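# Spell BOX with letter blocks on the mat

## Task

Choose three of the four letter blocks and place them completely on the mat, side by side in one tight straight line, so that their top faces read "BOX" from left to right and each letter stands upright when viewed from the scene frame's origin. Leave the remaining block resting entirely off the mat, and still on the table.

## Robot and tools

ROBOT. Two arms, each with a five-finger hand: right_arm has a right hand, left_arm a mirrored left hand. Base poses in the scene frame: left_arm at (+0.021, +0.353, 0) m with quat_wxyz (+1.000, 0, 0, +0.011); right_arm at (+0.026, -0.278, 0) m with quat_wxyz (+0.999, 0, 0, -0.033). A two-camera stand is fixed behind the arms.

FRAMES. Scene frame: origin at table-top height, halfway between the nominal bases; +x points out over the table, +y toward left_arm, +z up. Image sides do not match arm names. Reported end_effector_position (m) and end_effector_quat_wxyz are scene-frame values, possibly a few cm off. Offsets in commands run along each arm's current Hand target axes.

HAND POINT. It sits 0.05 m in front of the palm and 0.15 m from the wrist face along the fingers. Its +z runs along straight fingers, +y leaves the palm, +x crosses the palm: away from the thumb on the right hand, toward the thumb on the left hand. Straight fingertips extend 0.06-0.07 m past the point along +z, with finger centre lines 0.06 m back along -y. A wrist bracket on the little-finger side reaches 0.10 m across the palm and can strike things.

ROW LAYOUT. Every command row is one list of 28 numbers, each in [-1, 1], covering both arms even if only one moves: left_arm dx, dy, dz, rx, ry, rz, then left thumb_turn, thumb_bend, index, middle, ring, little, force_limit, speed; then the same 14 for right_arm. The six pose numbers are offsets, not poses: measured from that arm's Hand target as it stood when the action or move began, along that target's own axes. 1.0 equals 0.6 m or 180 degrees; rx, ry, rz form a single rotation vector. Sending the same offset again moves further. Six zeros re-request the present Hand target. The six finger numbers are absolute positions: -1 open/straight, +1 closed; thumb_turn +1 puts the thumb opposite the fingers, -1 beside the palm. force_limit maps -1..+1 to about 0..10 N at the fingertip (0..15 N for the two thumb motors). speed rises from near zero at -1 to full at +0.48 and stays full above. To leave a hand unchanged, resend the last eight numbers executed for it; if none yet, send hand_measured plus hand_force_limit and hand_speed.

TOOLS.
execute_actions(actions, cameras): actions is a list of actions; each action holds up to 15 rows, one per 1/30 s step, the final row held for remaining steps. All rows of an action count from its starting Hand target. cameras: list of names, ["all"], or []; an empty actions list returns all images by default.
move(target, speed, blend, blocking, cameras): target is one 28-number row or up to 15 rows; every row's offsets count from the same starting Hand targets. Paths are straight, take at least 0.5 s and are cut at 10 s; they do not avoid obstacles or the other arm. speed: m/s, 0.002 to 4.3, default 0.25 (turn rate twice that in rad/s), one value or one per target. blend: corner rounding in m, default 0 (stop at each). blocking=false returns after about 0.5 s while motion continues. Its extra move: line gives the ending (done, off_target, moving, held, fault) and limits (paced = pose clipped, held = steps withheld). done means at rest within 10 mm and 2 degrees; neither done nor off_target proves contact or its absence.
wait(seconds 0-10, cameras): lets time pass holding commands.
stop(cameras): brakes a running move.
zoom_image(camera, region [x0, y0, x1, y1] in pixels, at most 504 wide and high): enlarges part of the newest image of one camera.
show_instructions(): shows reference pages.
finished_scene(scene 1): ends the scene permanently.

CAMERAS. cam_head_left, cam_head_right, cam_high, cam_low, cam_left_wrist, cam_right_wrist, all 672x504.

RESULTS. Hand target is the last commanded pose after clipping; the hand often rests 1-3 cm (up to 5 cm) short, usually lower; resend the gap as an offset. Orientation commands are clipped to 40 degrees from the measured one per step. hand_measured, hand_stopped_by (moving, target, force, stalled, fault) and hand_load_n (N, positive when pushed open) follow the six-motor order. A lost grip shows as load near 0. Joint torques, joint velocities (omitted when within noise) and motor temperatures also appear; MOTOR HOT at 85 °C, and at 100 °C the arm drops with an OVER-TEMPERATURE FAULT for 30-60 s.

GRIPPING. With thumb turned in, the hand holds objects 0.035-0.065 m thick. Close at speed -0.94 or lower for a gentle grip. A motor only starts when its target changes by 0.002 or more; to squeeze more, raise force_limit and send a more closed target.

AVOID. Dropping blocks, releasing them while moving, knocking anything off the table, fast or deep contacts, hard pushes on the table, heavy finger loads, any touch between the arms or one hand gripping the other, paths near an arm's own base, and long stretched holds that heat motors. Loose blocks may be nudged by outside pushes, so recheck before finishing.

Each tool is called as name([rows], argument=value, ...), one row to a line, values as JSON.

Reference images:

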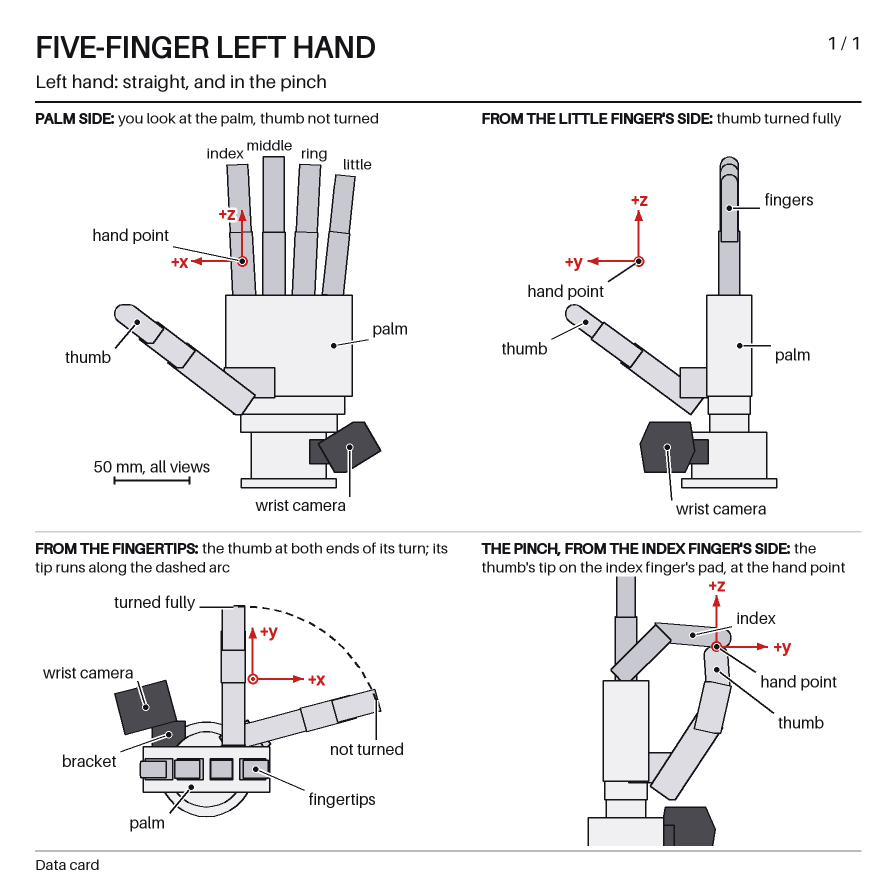

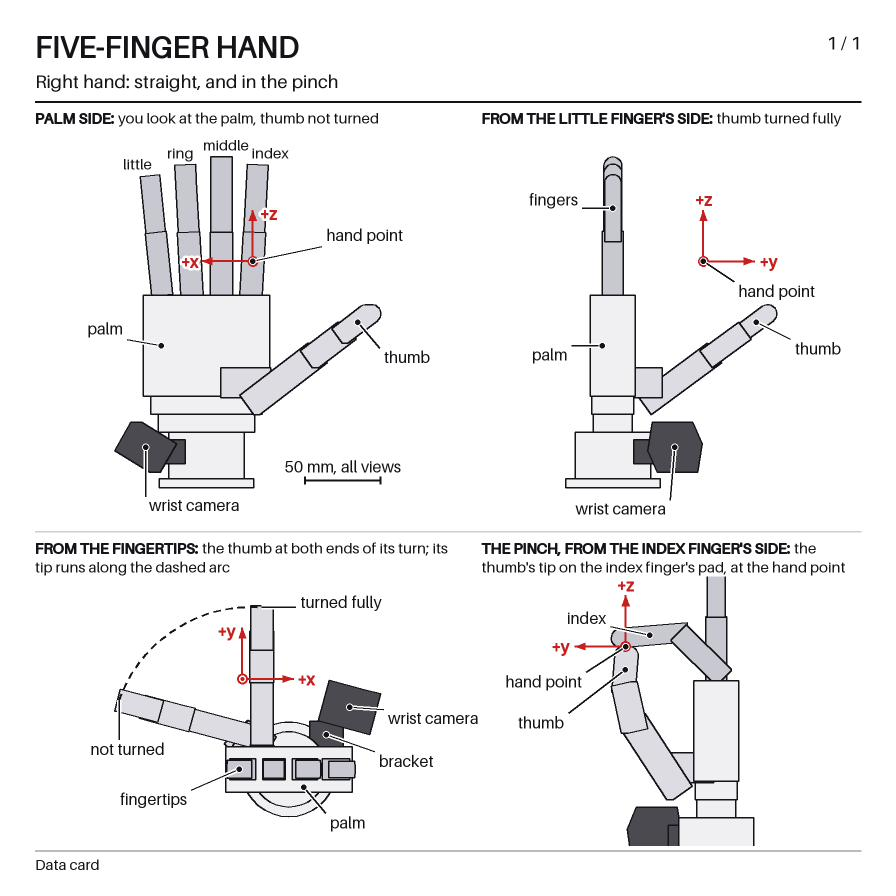

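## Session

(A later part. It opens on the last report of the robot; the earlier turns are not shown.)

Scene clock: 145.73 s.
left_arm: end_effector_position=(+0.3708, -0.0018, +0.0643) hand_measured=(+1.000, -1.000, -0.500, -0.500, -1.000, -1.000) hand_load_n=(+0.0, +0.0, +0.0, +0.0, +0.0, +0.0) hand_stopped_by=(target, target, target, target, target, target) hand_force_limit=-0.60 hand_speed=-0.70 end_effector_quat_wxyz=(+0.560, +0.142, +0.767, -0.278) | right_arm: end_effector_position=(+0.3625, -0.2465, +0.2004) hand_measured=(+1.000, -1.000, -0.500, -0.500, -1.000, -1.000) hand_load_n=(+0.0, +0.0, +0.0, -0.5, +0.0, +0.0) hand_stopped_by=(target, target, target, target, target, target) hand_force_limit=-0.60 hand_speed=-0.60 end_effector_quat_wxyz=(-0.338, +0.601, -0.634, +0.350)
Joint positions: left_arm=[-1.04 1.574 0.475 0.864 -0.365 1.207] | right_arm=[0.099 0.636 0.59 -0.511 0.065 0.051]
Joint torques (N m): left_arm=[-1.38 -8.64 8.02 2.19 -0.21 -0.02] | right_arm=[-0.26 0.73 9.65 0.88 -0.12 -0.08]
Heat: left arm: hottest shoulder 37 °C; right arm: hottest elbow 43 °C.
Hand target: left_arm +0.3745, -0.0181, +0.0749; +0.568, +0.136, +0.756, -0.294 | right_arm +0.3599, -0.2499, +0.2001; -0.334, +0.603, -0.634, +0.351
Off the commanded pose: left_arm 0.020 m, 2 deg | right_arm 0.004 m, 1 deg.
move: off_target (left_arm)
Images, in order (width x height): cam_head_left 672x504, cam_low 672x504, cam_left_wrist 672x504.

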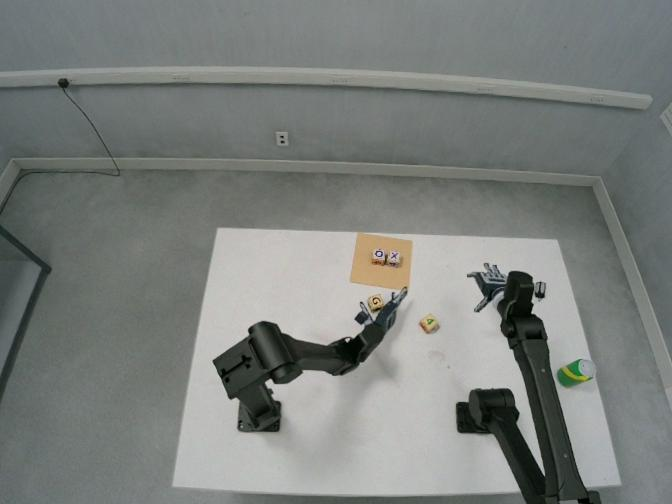

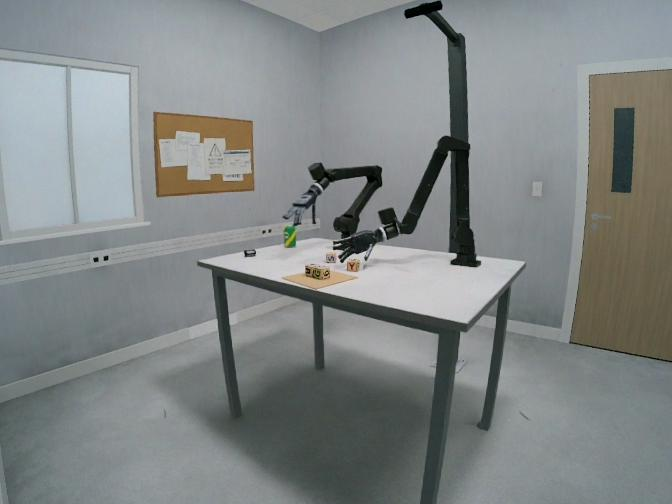

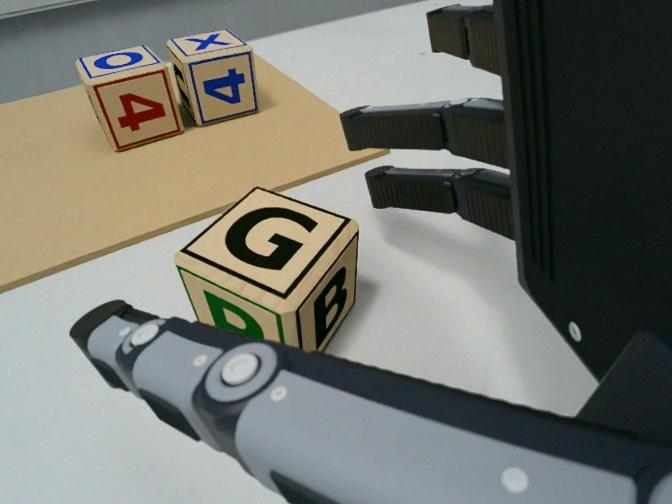

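move(target=[0.0305,0.0098,0.0035,0,0,0,1,-1,-0.5,-0.5,-1,-1,-0.6,-0.7,0,0,0,0,0,0,1,-1,-0.5,-0.5,-1,-1,-0.6,-0.6], speed=0.08, cameras=["cam_head_left", "cam_low", "cam_left_wrist"])

zoom_image(camera="cam_head_left", region=[340, 270, 400, 330])

zoom_image(camera="cam_low", region=[320, 230, 390, 290])

Scene clock: 147.17 s.
left_arm: end_effector_position=(+0.3723, -0.0045, +0.0496) hand_measured=(+1.000, -1.000, -0.500, -0.500, -1.000, -1.000) hand_load_n=(+0.0, +0.0, +0.0, +0.0, +0.0, +0.0) hand_stopped_by=(target, target, target, target, target, target) hand_force_limit=-0.60 hand_speed=-0.70 end_effector_quat_wxyz=(+0.563, +0.140, +0.764, -0.281) | right_arm: end_effector_position=(+0.3625, -0.2465, +0.2004) hand_measured=(+1.000, -1.000, -0.500, -0.500, -1.000, -1.000) hand_load_n=(+0.0, +0.0, +0.0, +0.0, +0.0, +0.0) hand_stopped_by=(target, target, target, target, target, target) hand_force_limit=-0.60 hand_speed=-0.60 end_effector_quat_wxyz=(-0.338, +0.601, -0.634, +0.350)
Joint positions: left_arm=[-1.041 1.644 0.475 0.945 -0.366 1.207] | right_arm=[0.099 0.636 0.59 -0.511 0.065 0.051]
Joint torques (N m): left_arm=[-1.38 -9.11 6.6 2.22 -0.21 -0.02] | right_arm=[0.09 0.38 9.55 0.84 -0.11 -0.12]
Heat: left arm: hottest shoulder 37 °C; right arm: hottest elbow 43 °C.
Hand target: left_arm +0.3736, -0.0169, +0.0556; +0.568, +0.136, +0.757, -0.294 | right_arm +0.3599, -0.2499, +0.2001; -0.334, +0.603, -0.634, +0.351
Off the commanded pose: left_arm 0.014 m, 2 deg | right_arm 0.004 m, 1 deg.
move: off_target (left_arm)
Images, in order (width x height): cam_head_left 672x504, cam_low 672x504, cam_left_wrist 672x504.

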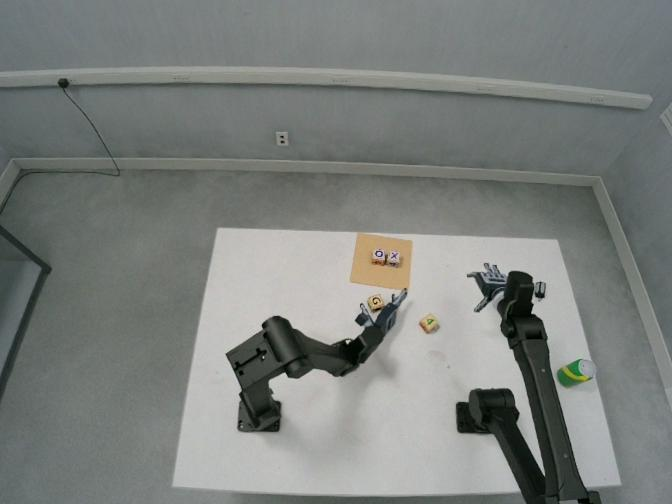

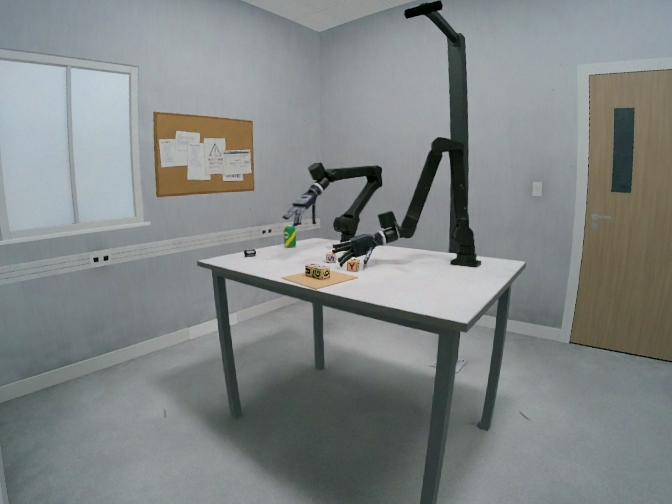

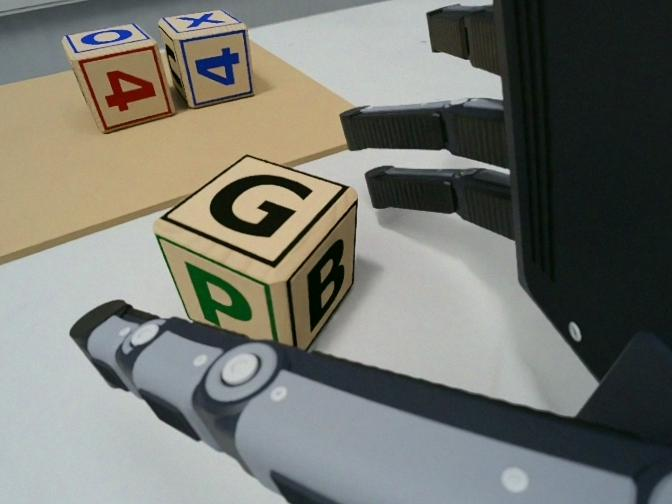

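Scaled by 8.400.

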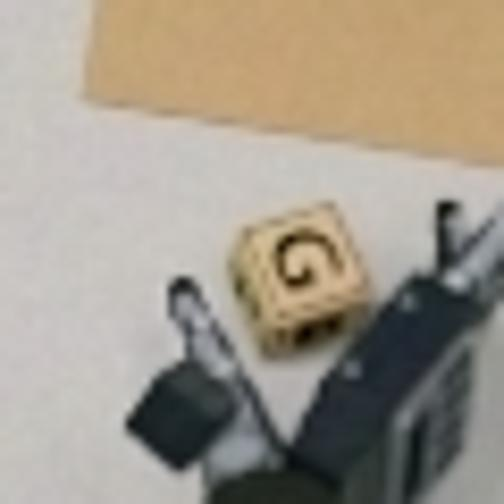

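Scaled by 7.200.

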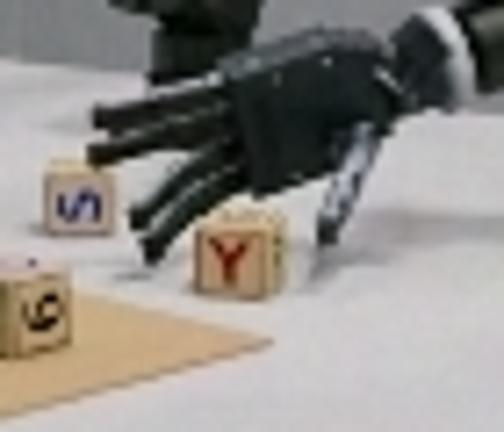

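move(target=[-0.0663,-0.0125,-0.0227,0.0171,-0.0399,-0.0249,1,-1,-0.5,-0.5,-1,-1,-0.6,-0.7,0,0,0,0,0,0,1,-1,-0.5,-0.5,-1,-1,-0.6,-0.6], speed=0.12, cameras=["cam_head_left", "cam_low", "cam_left_wrist"])

zoom_image(camera="cam_low", region=[320, 220, 390, 280])

zoom_image(camera="cam_head_left", region=[340, 270, 400, 330])

Scene clock: 151.40 s.
left_arm: end_effector_position=(+0.3721, -0.0095, +0.0907) hand_measured=(+1.000, -1.000, -0.500, -0.500, -1.000, -1.000) hand_load_n=(+0.0, +0.0, +0.0, +0.0, +0.0, +0.0) hand_stopped_by=(target, target, target, target, target, target) hand_force_limit=-0.60 hand_speed=-0.70 end_effector_quat_wxyz=(+0.595, +0.110, +0.723, -0.334) | right_arm: end_effector_position=(+0.3625, -0.2465, +0.2004) hand_measured=(+1.000, -1.000, -0.500, -0.500, -1.000, -1.000) hand_load_n=(+0.0, +0.0, +0.0, +0.0, +0.0, +0.0) hand_stopped_by=(target, target, target, target, target, target) hand_force_limit=-0.60 hand_speed=-0.60 end_effector_quat_wxyz=(-0.338, +0.601, -0.634, +0.350)
Joint positions: left_arm=[-1.041 1.594 0.45 1.07 -0.356 1.184] | right_arm=[0.099 0.636 0.59 -0.511 0.065 0.051]
Joint torques (N m): left_arm=[-0.5 -10.46 4.67 2.19 0.02 -0.02] | right_arm=[0.15 1.03 9.32 0.95 -0.17 -0.14]
Heat: left arm: hottest shoulder 37 °C; right arm: hottest elbow 43 °C.
Hand target: left_arm +0.3716, -0.0097, +0.0978; +0.599, +0.103, +0.716, -0.344 | right_arm +0.3599, -0.2499, +0.2001; -0.334, +0.603, -0.634, +0.351
Off the commanded pose: left_arm 0.007 m, 2 deg | right_arm 0.004 m, 1 deg.
move: done
Images, in order (width x height): cam_head_left 672x504, cam_low 672x504, cam_left_wrist 672x504.

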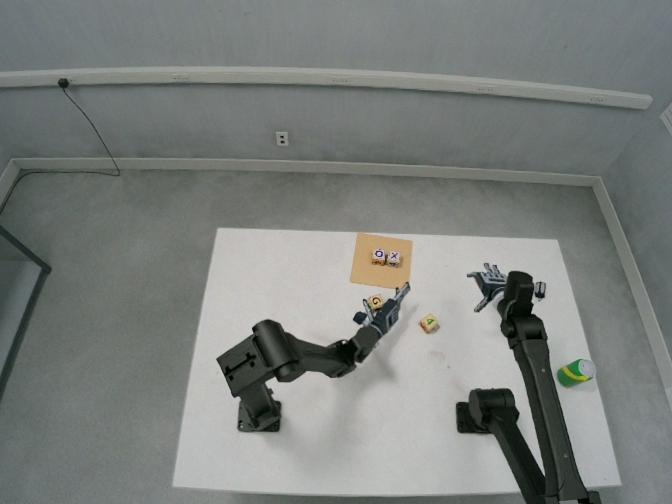

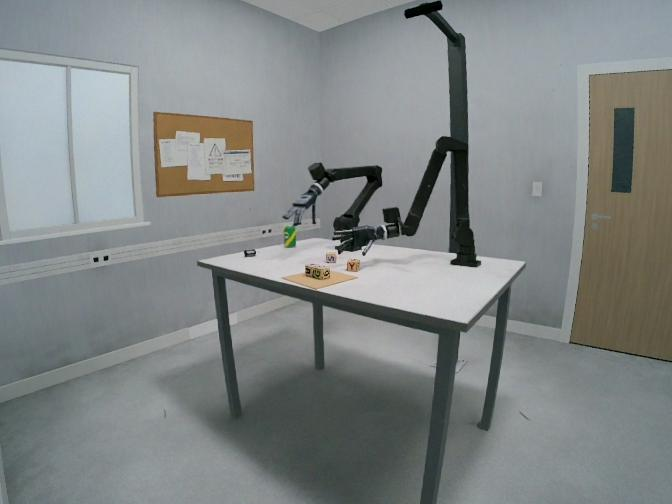

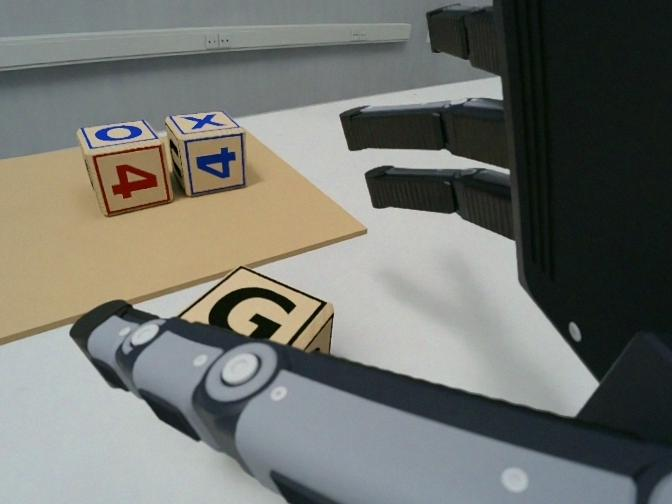

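Scaled by 7.200.

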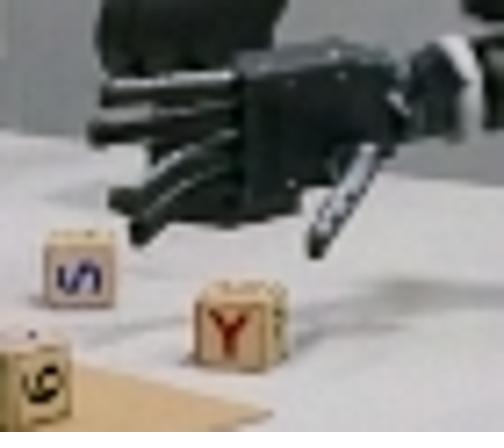

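Scaled by 8.400.

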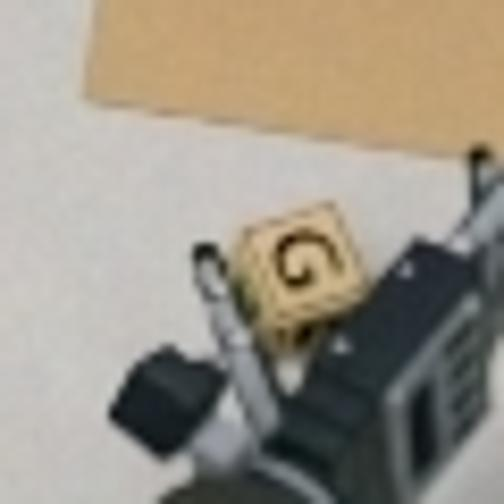

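move(target=[-0.0022,0.0077,-0.0175,0.0206,0.0082,0.001,1,-1,-0.5,-0.5,-1,-1,-0.6,-0.7,0,0,0,0,0,0,1,-1,-0.5,-0.5,-1,-1,-0.6,-0.6], speed=0.1, cameras=["cam_head_left", "cam_low", "cam_left_wrist"])

zoom_image(camera="cam_head_left", region=[340, 270, 400, 330])

zoom_image(camera="cam_low", region=[320, 220, 390, 280])

Scene clock: 153.03 s.
left_arm: end_effector_position=(+0.3629, -0.0028, +0.0897) hand_measured=(+1.000, -1.000, -0.500, -0.500, -1.000, -1.000) hand_load_n=(+0.0, +0.0, +0.0, +0.5, +0.0, +0.0) hand_stopped_by=(target, target, target, target, target, target) hand_force_limit=-0.60 hand_speed=-0.70 end_effector_quat_wxyz=(+0.579, +0.135, +0.719, -0.359) | right_arm: end_effector_position=(+0.3625, -0.2465, +0.2004) hand_measured=(+1.000, -1.000, -0.500, -0.500, -1.000, -1.000) hand_load_n=(+0.5, +0.5, +0.0, +0.0, +0.0, +0.0) hand_stopped_by=(target, target, target, target, target, target) hand_force_limit=-0.60 hand_speed=-0.60 end_effector_quat_wxyz=(-0.338, +0.601, -0.634, +0.350)
Joint positions: left_arm=[-1.011 1.561 0.4 1.088 -0.246 1.183] | right_arm=[0.099 0.636 0.59 -0.511 0.065 0.051]
Joint torques (N m): left_arm=[0.38 -9.88 4.57 2.25 0.03 0.02] | right_arm=[-0.62 0.85 9.55 0.64 -0.17 -0.09]
Heat: left arm: hottest shoulder 37 °C; right arm: hottest elbow 43 °C.
Hand target: left_arm +0.3661, +0.0005, +0.0976; +0.586, +0.128, +0.712, -0.365 | right_arm +0.3599, -0.2499, +0.2001; -0.334, +0.603, -0.634, +0.351
Off the commanded pose: left_arm 0.009 m, 2 deg | right_arm 0.004 m, 1 deg.
move: done
Images, in order (width x height): cam_head_left 672x504, cam_low 672x504, cam_left_wrist 672x504.

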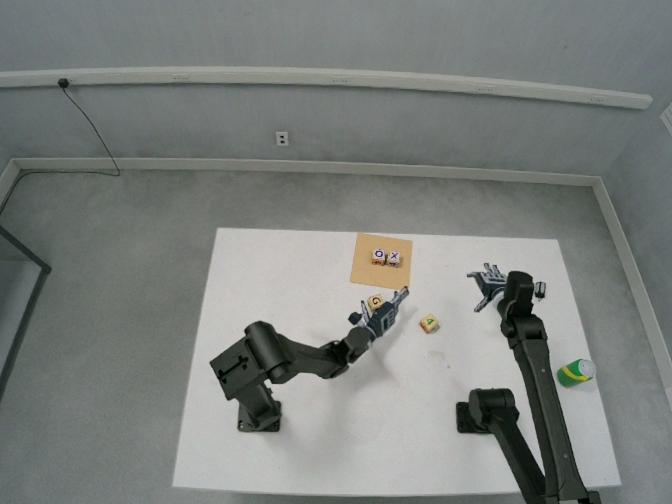

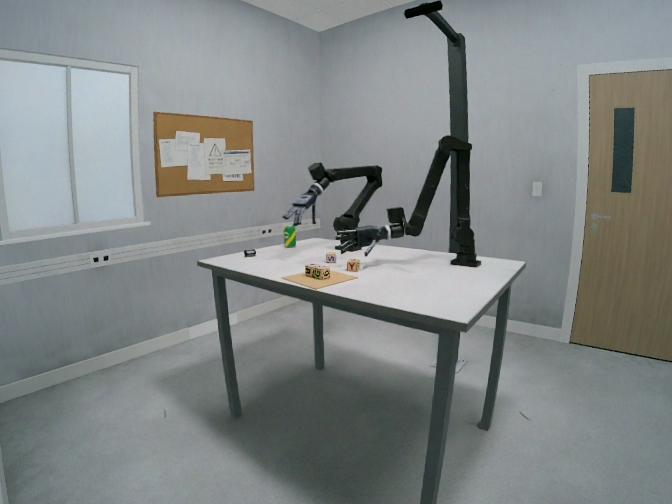

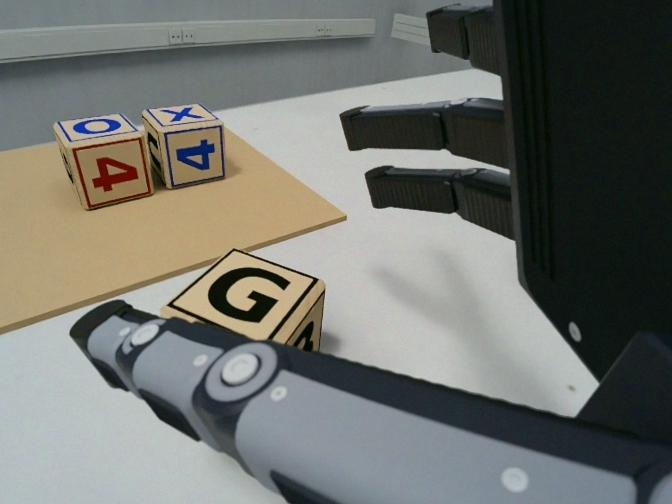

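Scaled by 8.400.

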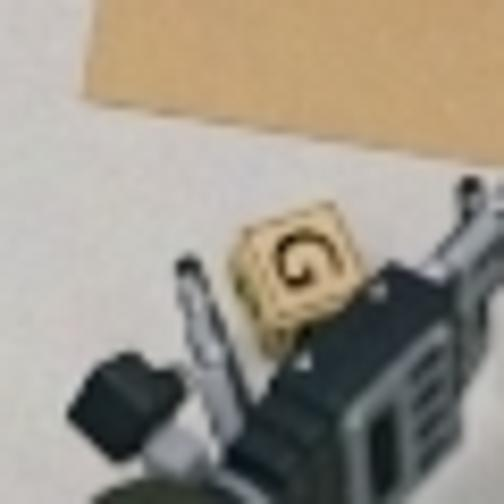

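Scaled by 7.200.

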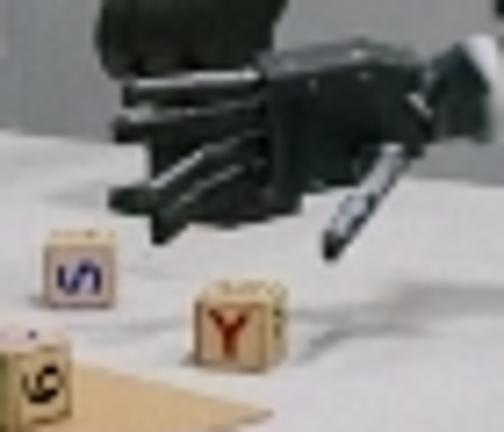

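move(target=[0.0708,0.0333,0.0025,0,0,0,1,-1,-0.5,-0.5,-1,-1,-0.6,-0.7,0,0,0,0,0,0,1,-1,-0.5,-0.5,-1,-1,-0.6,-0.6], speed=0.1, cameras=["cam_head_left", "cam_low", "cam_left_wrist"])

zoom_image(camera="cam_head_left", region=[340, 270, 400, 330])

zoom_image(camera="cam_low", region=[320, 230, 390, 290])

Scene clock: 154.80 s.
left_arm: end_effector_position=(+0.3642, -0.0004, +0.0521) hand_measured=(+1.000, -1.000, -0.500, -0.500, -1.000, -1.000) hand_load_n=(+0.5, +0.0, +0.0, +0.0, +0.0, +0.0) hand_stopped_by=(target, target, target, target, target, target) hand_force_limit=-0.60 hand_speed=-0.70 end_effector_quat_wxyz=(+0.584, +0.133, +0.713, -0.365) | right_arm: end_effector_position=(+0.3625, -0.2465, +0.2004) hand_measured=(+1.000, -1.000, -0.500, -0.500, -1.000, -1.000) hand_load_n=(+0.0, +0.0, +0.0, +0.0, +0.0, +0.0) hand_stopped_by=(target, target, target, target, target, target) hand_force_limit=-0.60 hand_speed=-0.60 end_effector_quat_wxyz=(-0.338, +0.601, -0.634, +0.350)
Joint positions: left_arm=[-1.003 1.751 0.388 1.309 -0.238 1.183] | right_arm=[0.099 0.636 0.59 -0.511 0.065 0.051]
Joint torques (N m): left_arm=[0.32 -8.76 3.08 2.25 0.04 0.03] | right_arm=[0.97 0.62 9.31 0.85 -0.17 -0.08]
Heat: left arm: hottest shoulder 37 °C; right arm: hottest elbow 43 °C.
Hand target: left_arm +0.3676, +0.0032, +0.0508; +0.586, +0.128, +0.712, -0.365 | right_arm +0.3599, -0.2499, +0.2001; -0.334, +0.603, -0.634, +0.351
Off the commanded pose: left_arm 0.005 m, 1 deg | right_arm 0.004 m, 1 deg.
move: done
Images, in order (width x height): cam_head_left 672x504, cam_low 672x504, cam_left_wrist 672x504.

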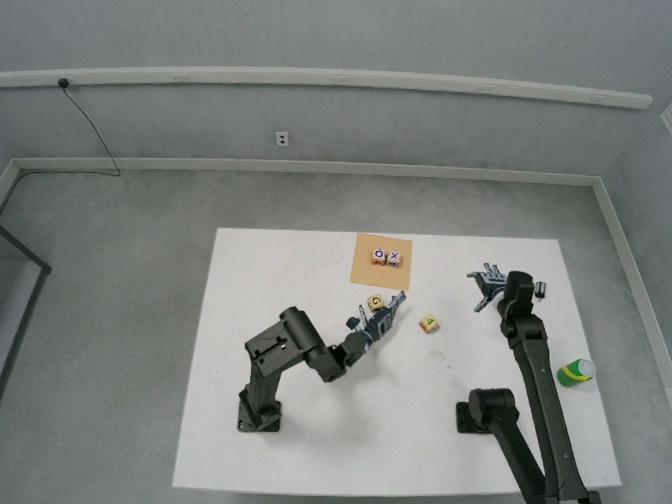

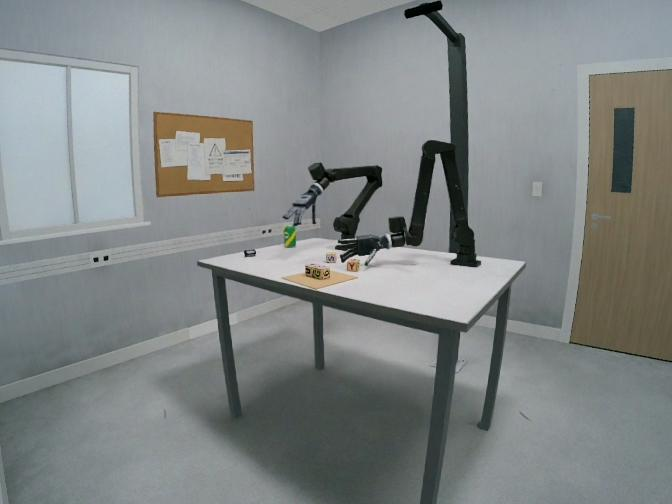

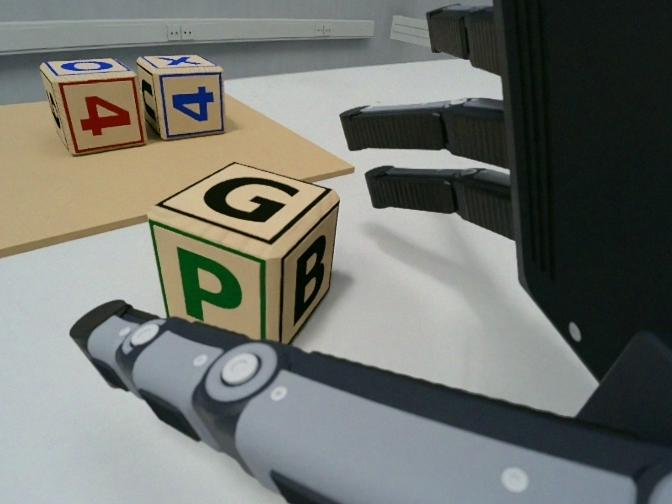

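Scaled by 8.400.

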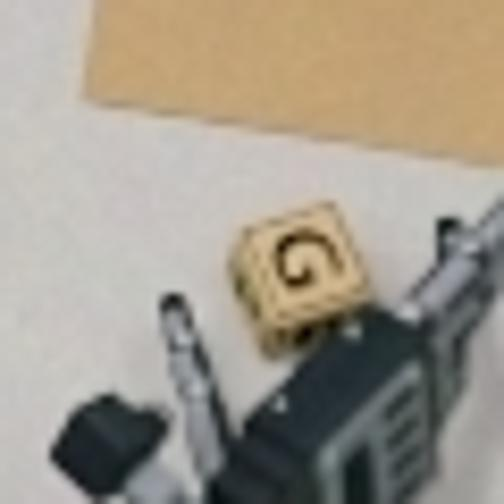

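Scaled by 7.200.

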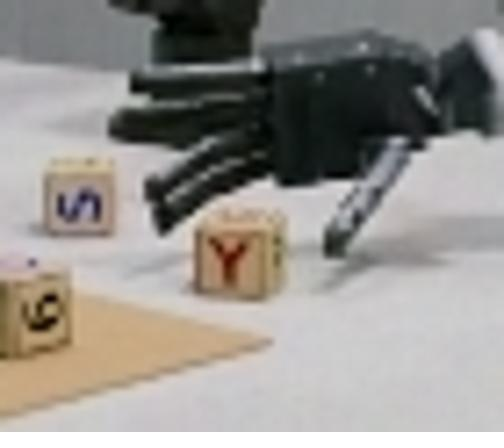

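move([
  [0.0083,0.0082,0.003,0,0,0,1,-1,-0.25,-0.25,-1,-1,-0.6,-0.7,0,0,0,0,0,0,1,-1,-0.5,-0.5,-1,-1,-0.6,-0.6],
  [0.0083,0.0082,0.003,0,0,0,1,-0.4,0.1,0.1,-1,-1,-0.6,-0.9,0,0,0,0,0,0,1,-1,-0.5,-0.5,-1,-1,-0.6,-0.6],
], speed=0.06, cameras=["cam_head_left", "cam_low", "cam_left_wrist"])

zoom_image(camera="cam_low", region=[320, 230, 390, 290])

Scene clock: 158.53 s.
left_arm: end_effector_position=(+0.3662, +0.0018, +0.0445) hand_measured=(+1.000, -0.840, +0.100, +0.064, -1.000, -1.000) hand_load_n=(+1.0, +3.0, +0.0, +3.0, +0.0, +0.0) hand_stopped_by=(target, force, target, force, target, target) hand_force_limit=-0.60 hand_speed=-0.90 end_effector_quat_wxyz=(+0.583, +0.133, +0.714, -0.364) | right_arm: end_effector_position=(+0.3625, -0.2465, +0.2004) hand_measured=(+1.000, -1.000, -0.500, -0.500, -1.000, -1.000) hand_load_n=(+0.0, -0.5, +0.0, +0.0, -0.5, +0.0) hand_stopped_by=(target, target, target, target, target, target) hand_force_limit=-0.60 hand_speed=-0.60 end_effector_quat_wxyz=(-0.338, +0.601, -0.634, +0.350)
Joint positions: left_arm=[-0.993 1.783 0.388 1.338 -0.227 1.183] | right_arm=[0.099 0.636 0.59 -0.511 0.065 0.051]
Joint torques (N m): left_arm=[0.38 -8.94 3.12 2.24 0.01 0.03] | right_arm=[0.5 0.97 9.36 0.85 -0.18 -0.04]
Heat: left arm: hottest shoulder 37 °C; right arm: hottest elbow 43 °C.
Hand target: left_arm +0.3705, +0.0043, +0.0442; +0.586, +0.128, +0.712, -0.365 | right_arm +0.3599, -0.2499, +0.2001; -0.334, +0.603, -0.634, +0.351
Off the commanded pose: left_arm 0.005 m, 1 deg | right_arm 0.004 m, 1 deg.
move: done
Images, in order (width x height): cam_head_left 672x504, cam_low 672x504, cam_left_wrist 672x504.

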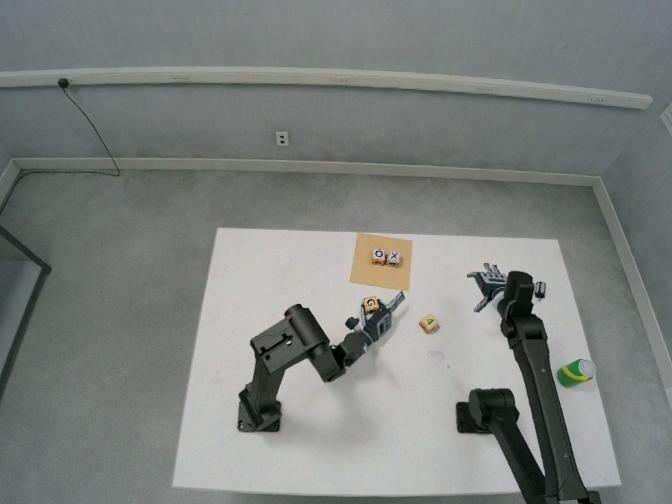

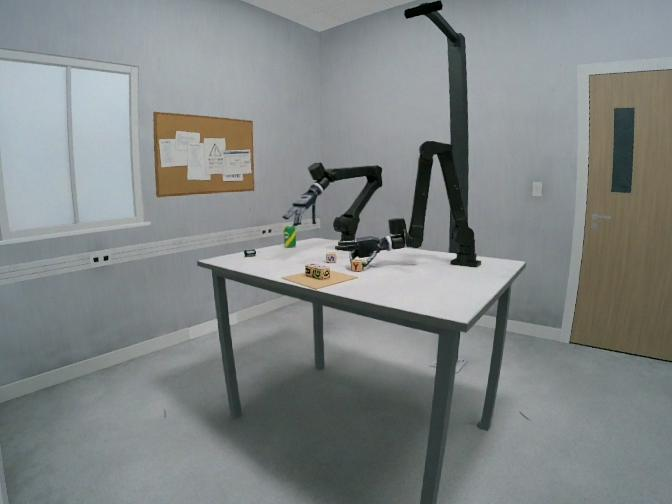

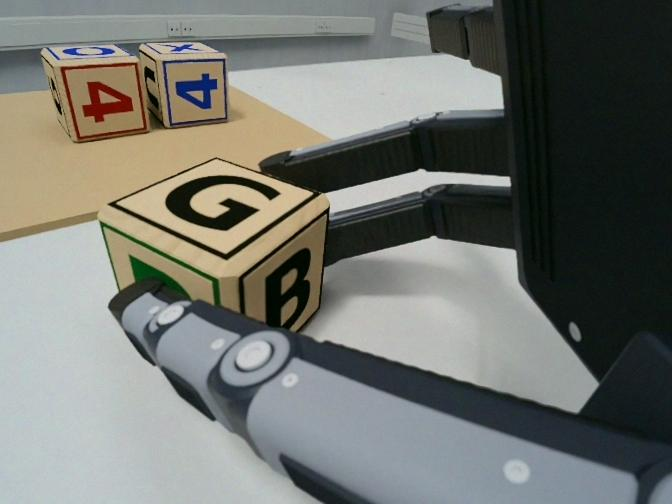

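Scaled by 7.200.

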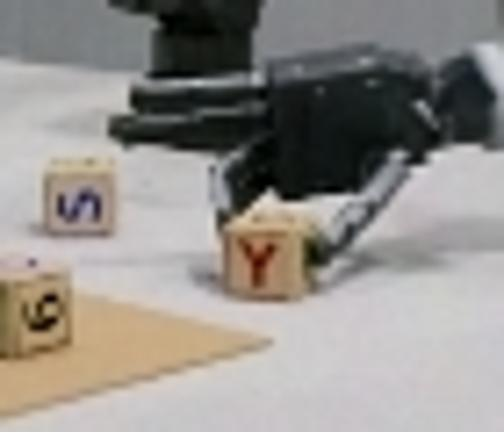

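execute_actions([
  [[0,0,0,0,0,0,1,-0.4,0.3,0.1,-1,-1,-0.6,-0.9,0,0,0,0,0,0,1,-1,-0.5,-0.5,-1,-1,-0.6,-0.6]],
  [[0,0,0,0,0,0,1,-0.4,0.3,0.1,-1,-1,-0.6,-0.9,0,0,0,0,0,0,1,-1,-0.5,-0.5,-1,-1,-0.6,-0.6]],
], cameras=["cam_left_wrist", "cam_low"])

zoom_image(camera="cam_low", region=[320, 230, 390, 290])

Scene clock: 160.10 s.
left_arm: end_effector_position=(+0.3662, +0.0018, +0.0445) hand_measured=(+1.000, -0.840, +0.126, +0.064, -1.000, -1.000) hand_load_n=(+0.5, +5.0, +2.5, +1.5, +0.0, +0.0) hand_stopped_by=(target, force, force, force, target, target) hand_force_limit=-0.60 hand_speed=-0.90 end_effector_quat_wxyz=(+0.583, +0.133, +0.714, -0.364) | right_arm: end_effector_position=(+0.3625, -0.2465, +0.2004) hand_measured=(+1.000, -1.000, -0.500, -0.500, -1.000, -1.000) hand_load_n=(+0.0, +0.0, +0.0, +0.0, +0.0, +0.0) hand_stopped_by=(target, target, target, target, target, target) hand_force_limit=-0.60 hand_speed=-0.60 end_effector_quat_wxyz=(-0.338, +0.601, -0.634, +0.350)
Joint positions: left_arm=[-0.993 1.783 0.388 1.338 -0.227 1.183] | right_arm=[0.099 0.636 0.59 -0.511 0.065 0.051]
Joint torques (N m): left_arm=[0.44 -8.94 3.11 2.25 0.01 0.03] | right_arm=[-0.44 0.97 9.72 0.77 -0.22 -0.07]
Heat: left arm: hottest shoulder 37 °C; right arm: hottest elbow 43 °C.
Hand target: left_arm +0.3705, +0.0043, +0.0442; +0.586, +0.128, +0.712, -0.365 | right_arm +0.3599, -0.2499, +0.2001; -0.334, +0.603, -0.634, +0.351
Off the commanded pose: left_arm 0.005 m, 1 deg | right_arm 0.004 m, 1 deg.
Images, in order (width x height): cam_low 672x504, cam_left_wrist 672x504.

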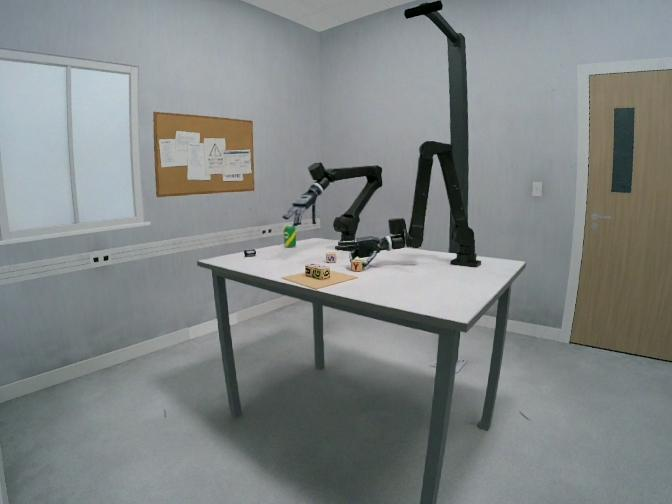

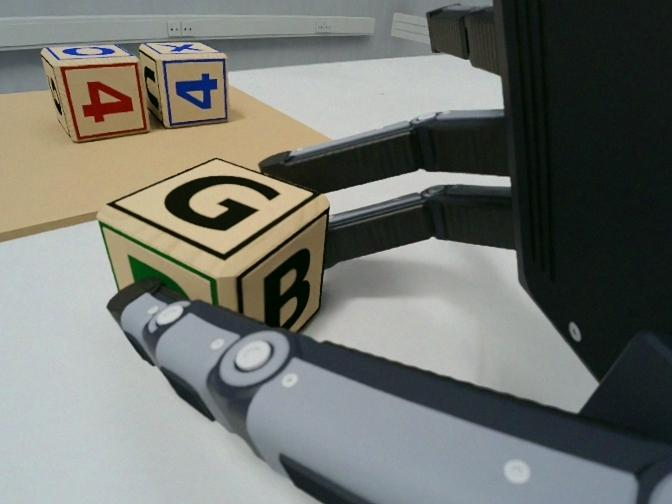

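Scaled by 7.200.

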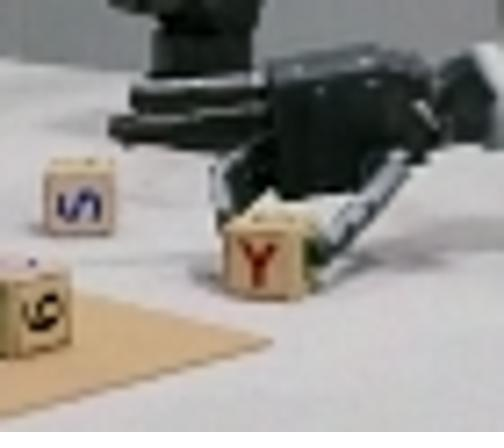

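move([
  [-0.0464,-0.0185,-0.0023,0,0,0,1,-0.4,0.3,0.1,-1,-1,-0.6,-0.9,0,0,0,0,0,0,1,-1,-0.5,-0.5,-1,-1,-0.6,-0.6],
  [-0.2843,-0.0028,-0.038,0,0,0,1,-0.4,0.3,0.1,-1,-1,-0.6,-0.9,0,0,0,0,0,0,1,-1,-0.5,-0.5,-1,-1,-0.6,-0.6],
], speed=[0.08, 0.2], blend=[0.01, 0], cameras=["cam_left_wrist", "cam_low", "cam_high"])

Scene clock: 162.60 s.
left_arm: end_effector_position=(+0.3847, +0.0682, +0.1724) hand_measured=(+1.000, -0.840, +0.126, +0.064, -1.000, -1.000) hand_load_n=(+1.0, +5.0, +2.5, +1.0, +0.0, +0.0) hand_stopped_by=(target, force, force, force, target, target) hand_force_limit=-0.60 hand_speed=-0.90 end_effector_quat_wxyz=(+0.567, +0.132, +0.730, -0.358) | right_arm: end_effector_position=(+0.3625, -0.2465, +0.2004) hand_measured=(+1.000, -1.000, -0.500, -0.500, -1.000, -1.000) hand_load_n=(+0.0, +0.0, +0.0, +0.0, +0.0, +0.0) hand_stopped_by=(target, target, target, target, target, target) hand_force_limit=-0.60 hand_speed=-0.60 end_effector_quat_wxyz=(-0.338, +0.601, -0.634, +0.350)
Joint positions: left_arm=[-0.794 1.093 0.388 0.604 -0.03 1.183] | right_arm=[0.099 0.636 0.59 -0.511 0.065 0.051]
Joint torques (N m): left_arm=[0.26 -6.01 13.05 1.26 0.06 0.11] | right_arm=[-0.09 0.67 9.59 0.85 -0.18 -0.11]
Heat: left arm: hottest shoulder 37 °C; right arm: hottest elbow 43 °C.
Hand target: left_arm +0.4003, +0.0601, +0.2042; +0.586, +0.128, +0.712, -0.365 | right_arm +0.3599, -0.2499, +0.2001; -0.334, +0.603, -0.634, +0.351
Off the commanded pose: left_arm 0.036 m, 3 deg | right_arm 0.004 m, 1 deg.
move: off_target (left_arm)
Images, in order (width x height): cam_high 672x504, cam_low 672x504, cam_left_wrist 672x504.

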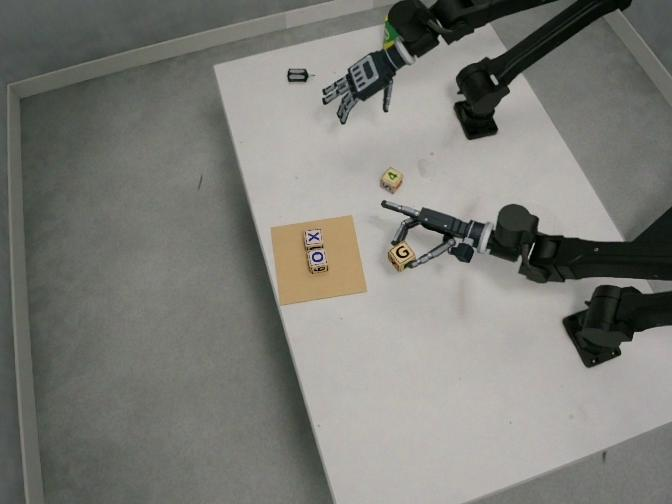

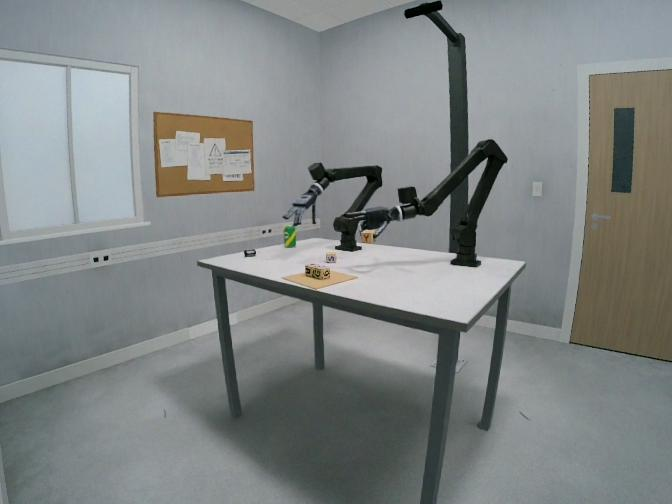

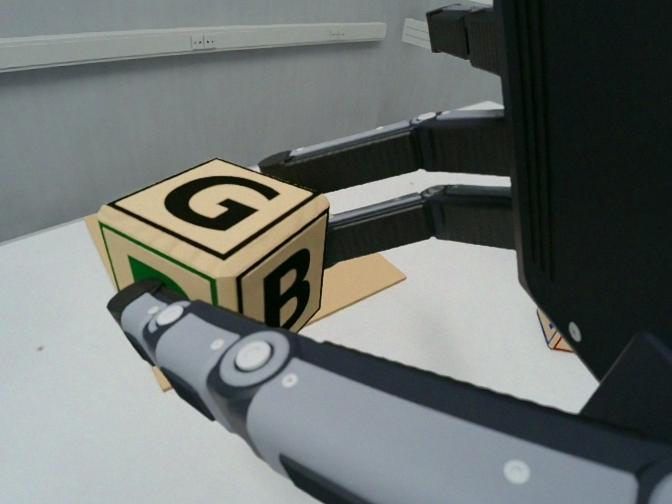

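move(target=[0,0,0,0,0.265,-0.424,1,-0.4,0.3,0.1,-1,-1,-0.6,-0.9,0,0,0,0,0,0,1,-1,-0.5,-0.5,-1,-1,-0.6,-0.6], speed=0.3, cameras=["cam_left_wrist", "cam_low", "cam_high", "cam_head_left"])

Scene clock: 166.30 s.
left_arm: end_effector_position=(+0.3818, +0.0627, +0.1845) hand_measured=(+1.000, -0.840, +0.126, +0.064, -1.000, -1.000) hand_load_n=(+0.5, +5.0, +2.5, +1.5, +0.0, +0.0) hand_stopped_by=(target, force, force, force, target, target) hand_force_limit=-0.60 hand_speed=-0.90 end_effector_quat_wxyz=(-0.082, -0.204, +0.804, -0.553) | right_arm: end_effector_position=(+0.3625, -0.2465, +0.2004) hand_measured=(+1.000, -1.000, -0.500, -0.500, -1.000, -1.000) hand_load_n=(+0.0, +0.0, +0.0, +0.0, +0.0, +0.0) hand_stopped_by=(target, target, target, target, target, target) hand_force_limit=-0.60 hand_speed=-0.60 end_effector_quat_wxyz=(-0.338, +0.601, -0.634, +0.350)
Joint positions: left_arm=[-0.321 1.383 0.939 -0.36 1.024 0.33] | right_arm=[0.099 0.636 0.59 -0.511 0.065 0.051]
Joint torques (N m): left_arm=[0.26 -9.82 13.81 0.43 0.75 -0.09] | right_arm=[-0.44 0.79 9.5 0.8 -0.16 -0.06]
Heat: left arm: hottest shoulder 37 °C; right arm: hottest elbow 43 °C.
Hand target: left_arm +0.4004, +0.0602, +0.2042; -0.071, -0.200, +0.800, -0.561 | right_arm +0.3599, -0.2499, +0.2001; -0.334, +0.603, -0.634, +0.351
Off the commanded pose: left_arm 0.027 m, 2 deg | right_arm 0.004 m, 1 deg.
move: off_target (left_arm)
Images, in order (width x height): cam_head_left 672x504, cam_high 672x504, cam_low 672x504, cam_left_wrist 672x504.

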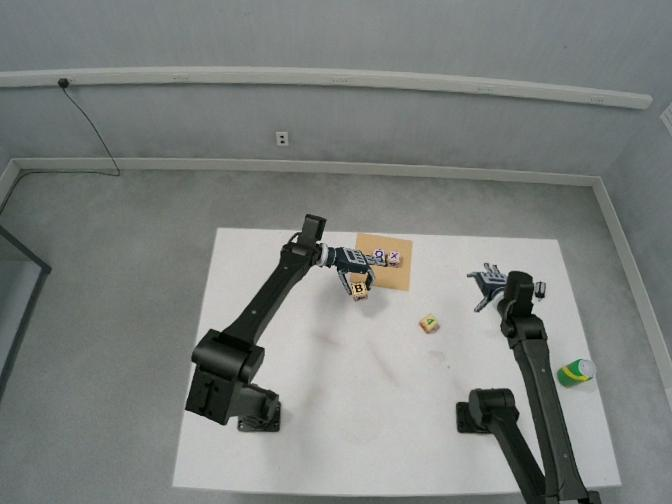

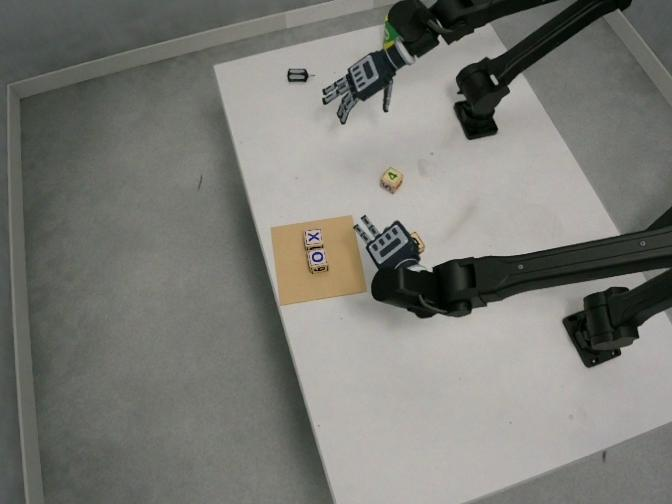

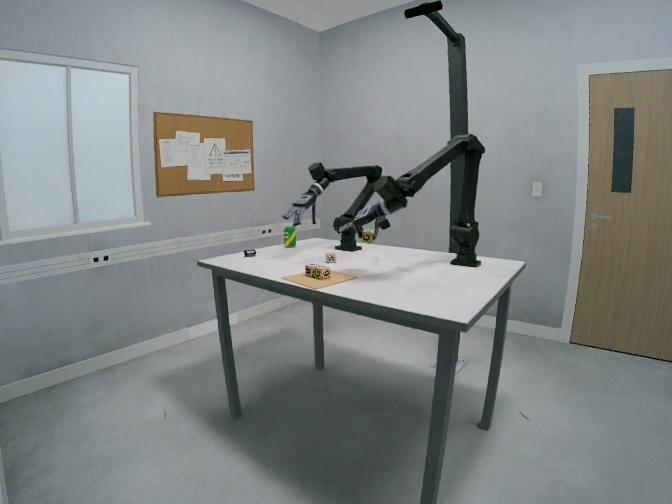

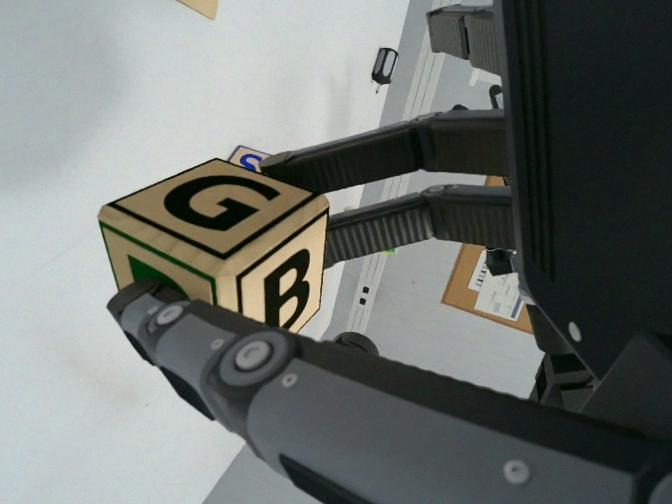

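zoom_image(camera="cam_head_left", region=[320, 230, 420, 310])

zoom_image(camera="cam_low", region=[330, 200, 420, 270])

Scaled by 5.040.

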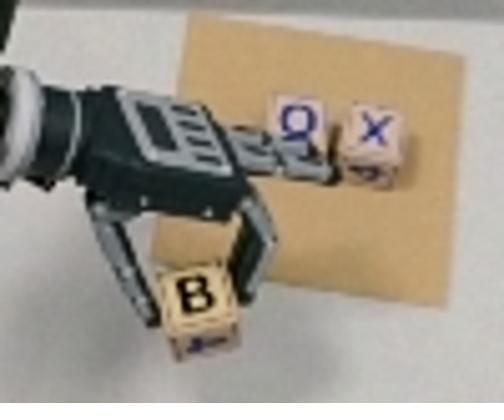

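Scaled by 5.600.

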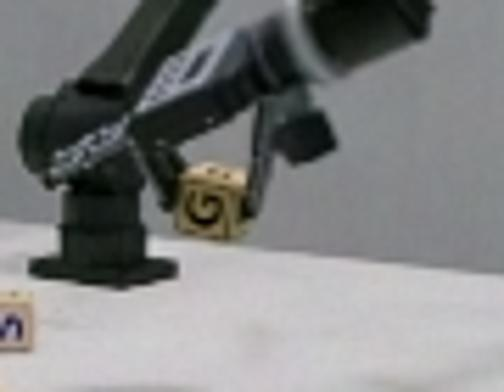

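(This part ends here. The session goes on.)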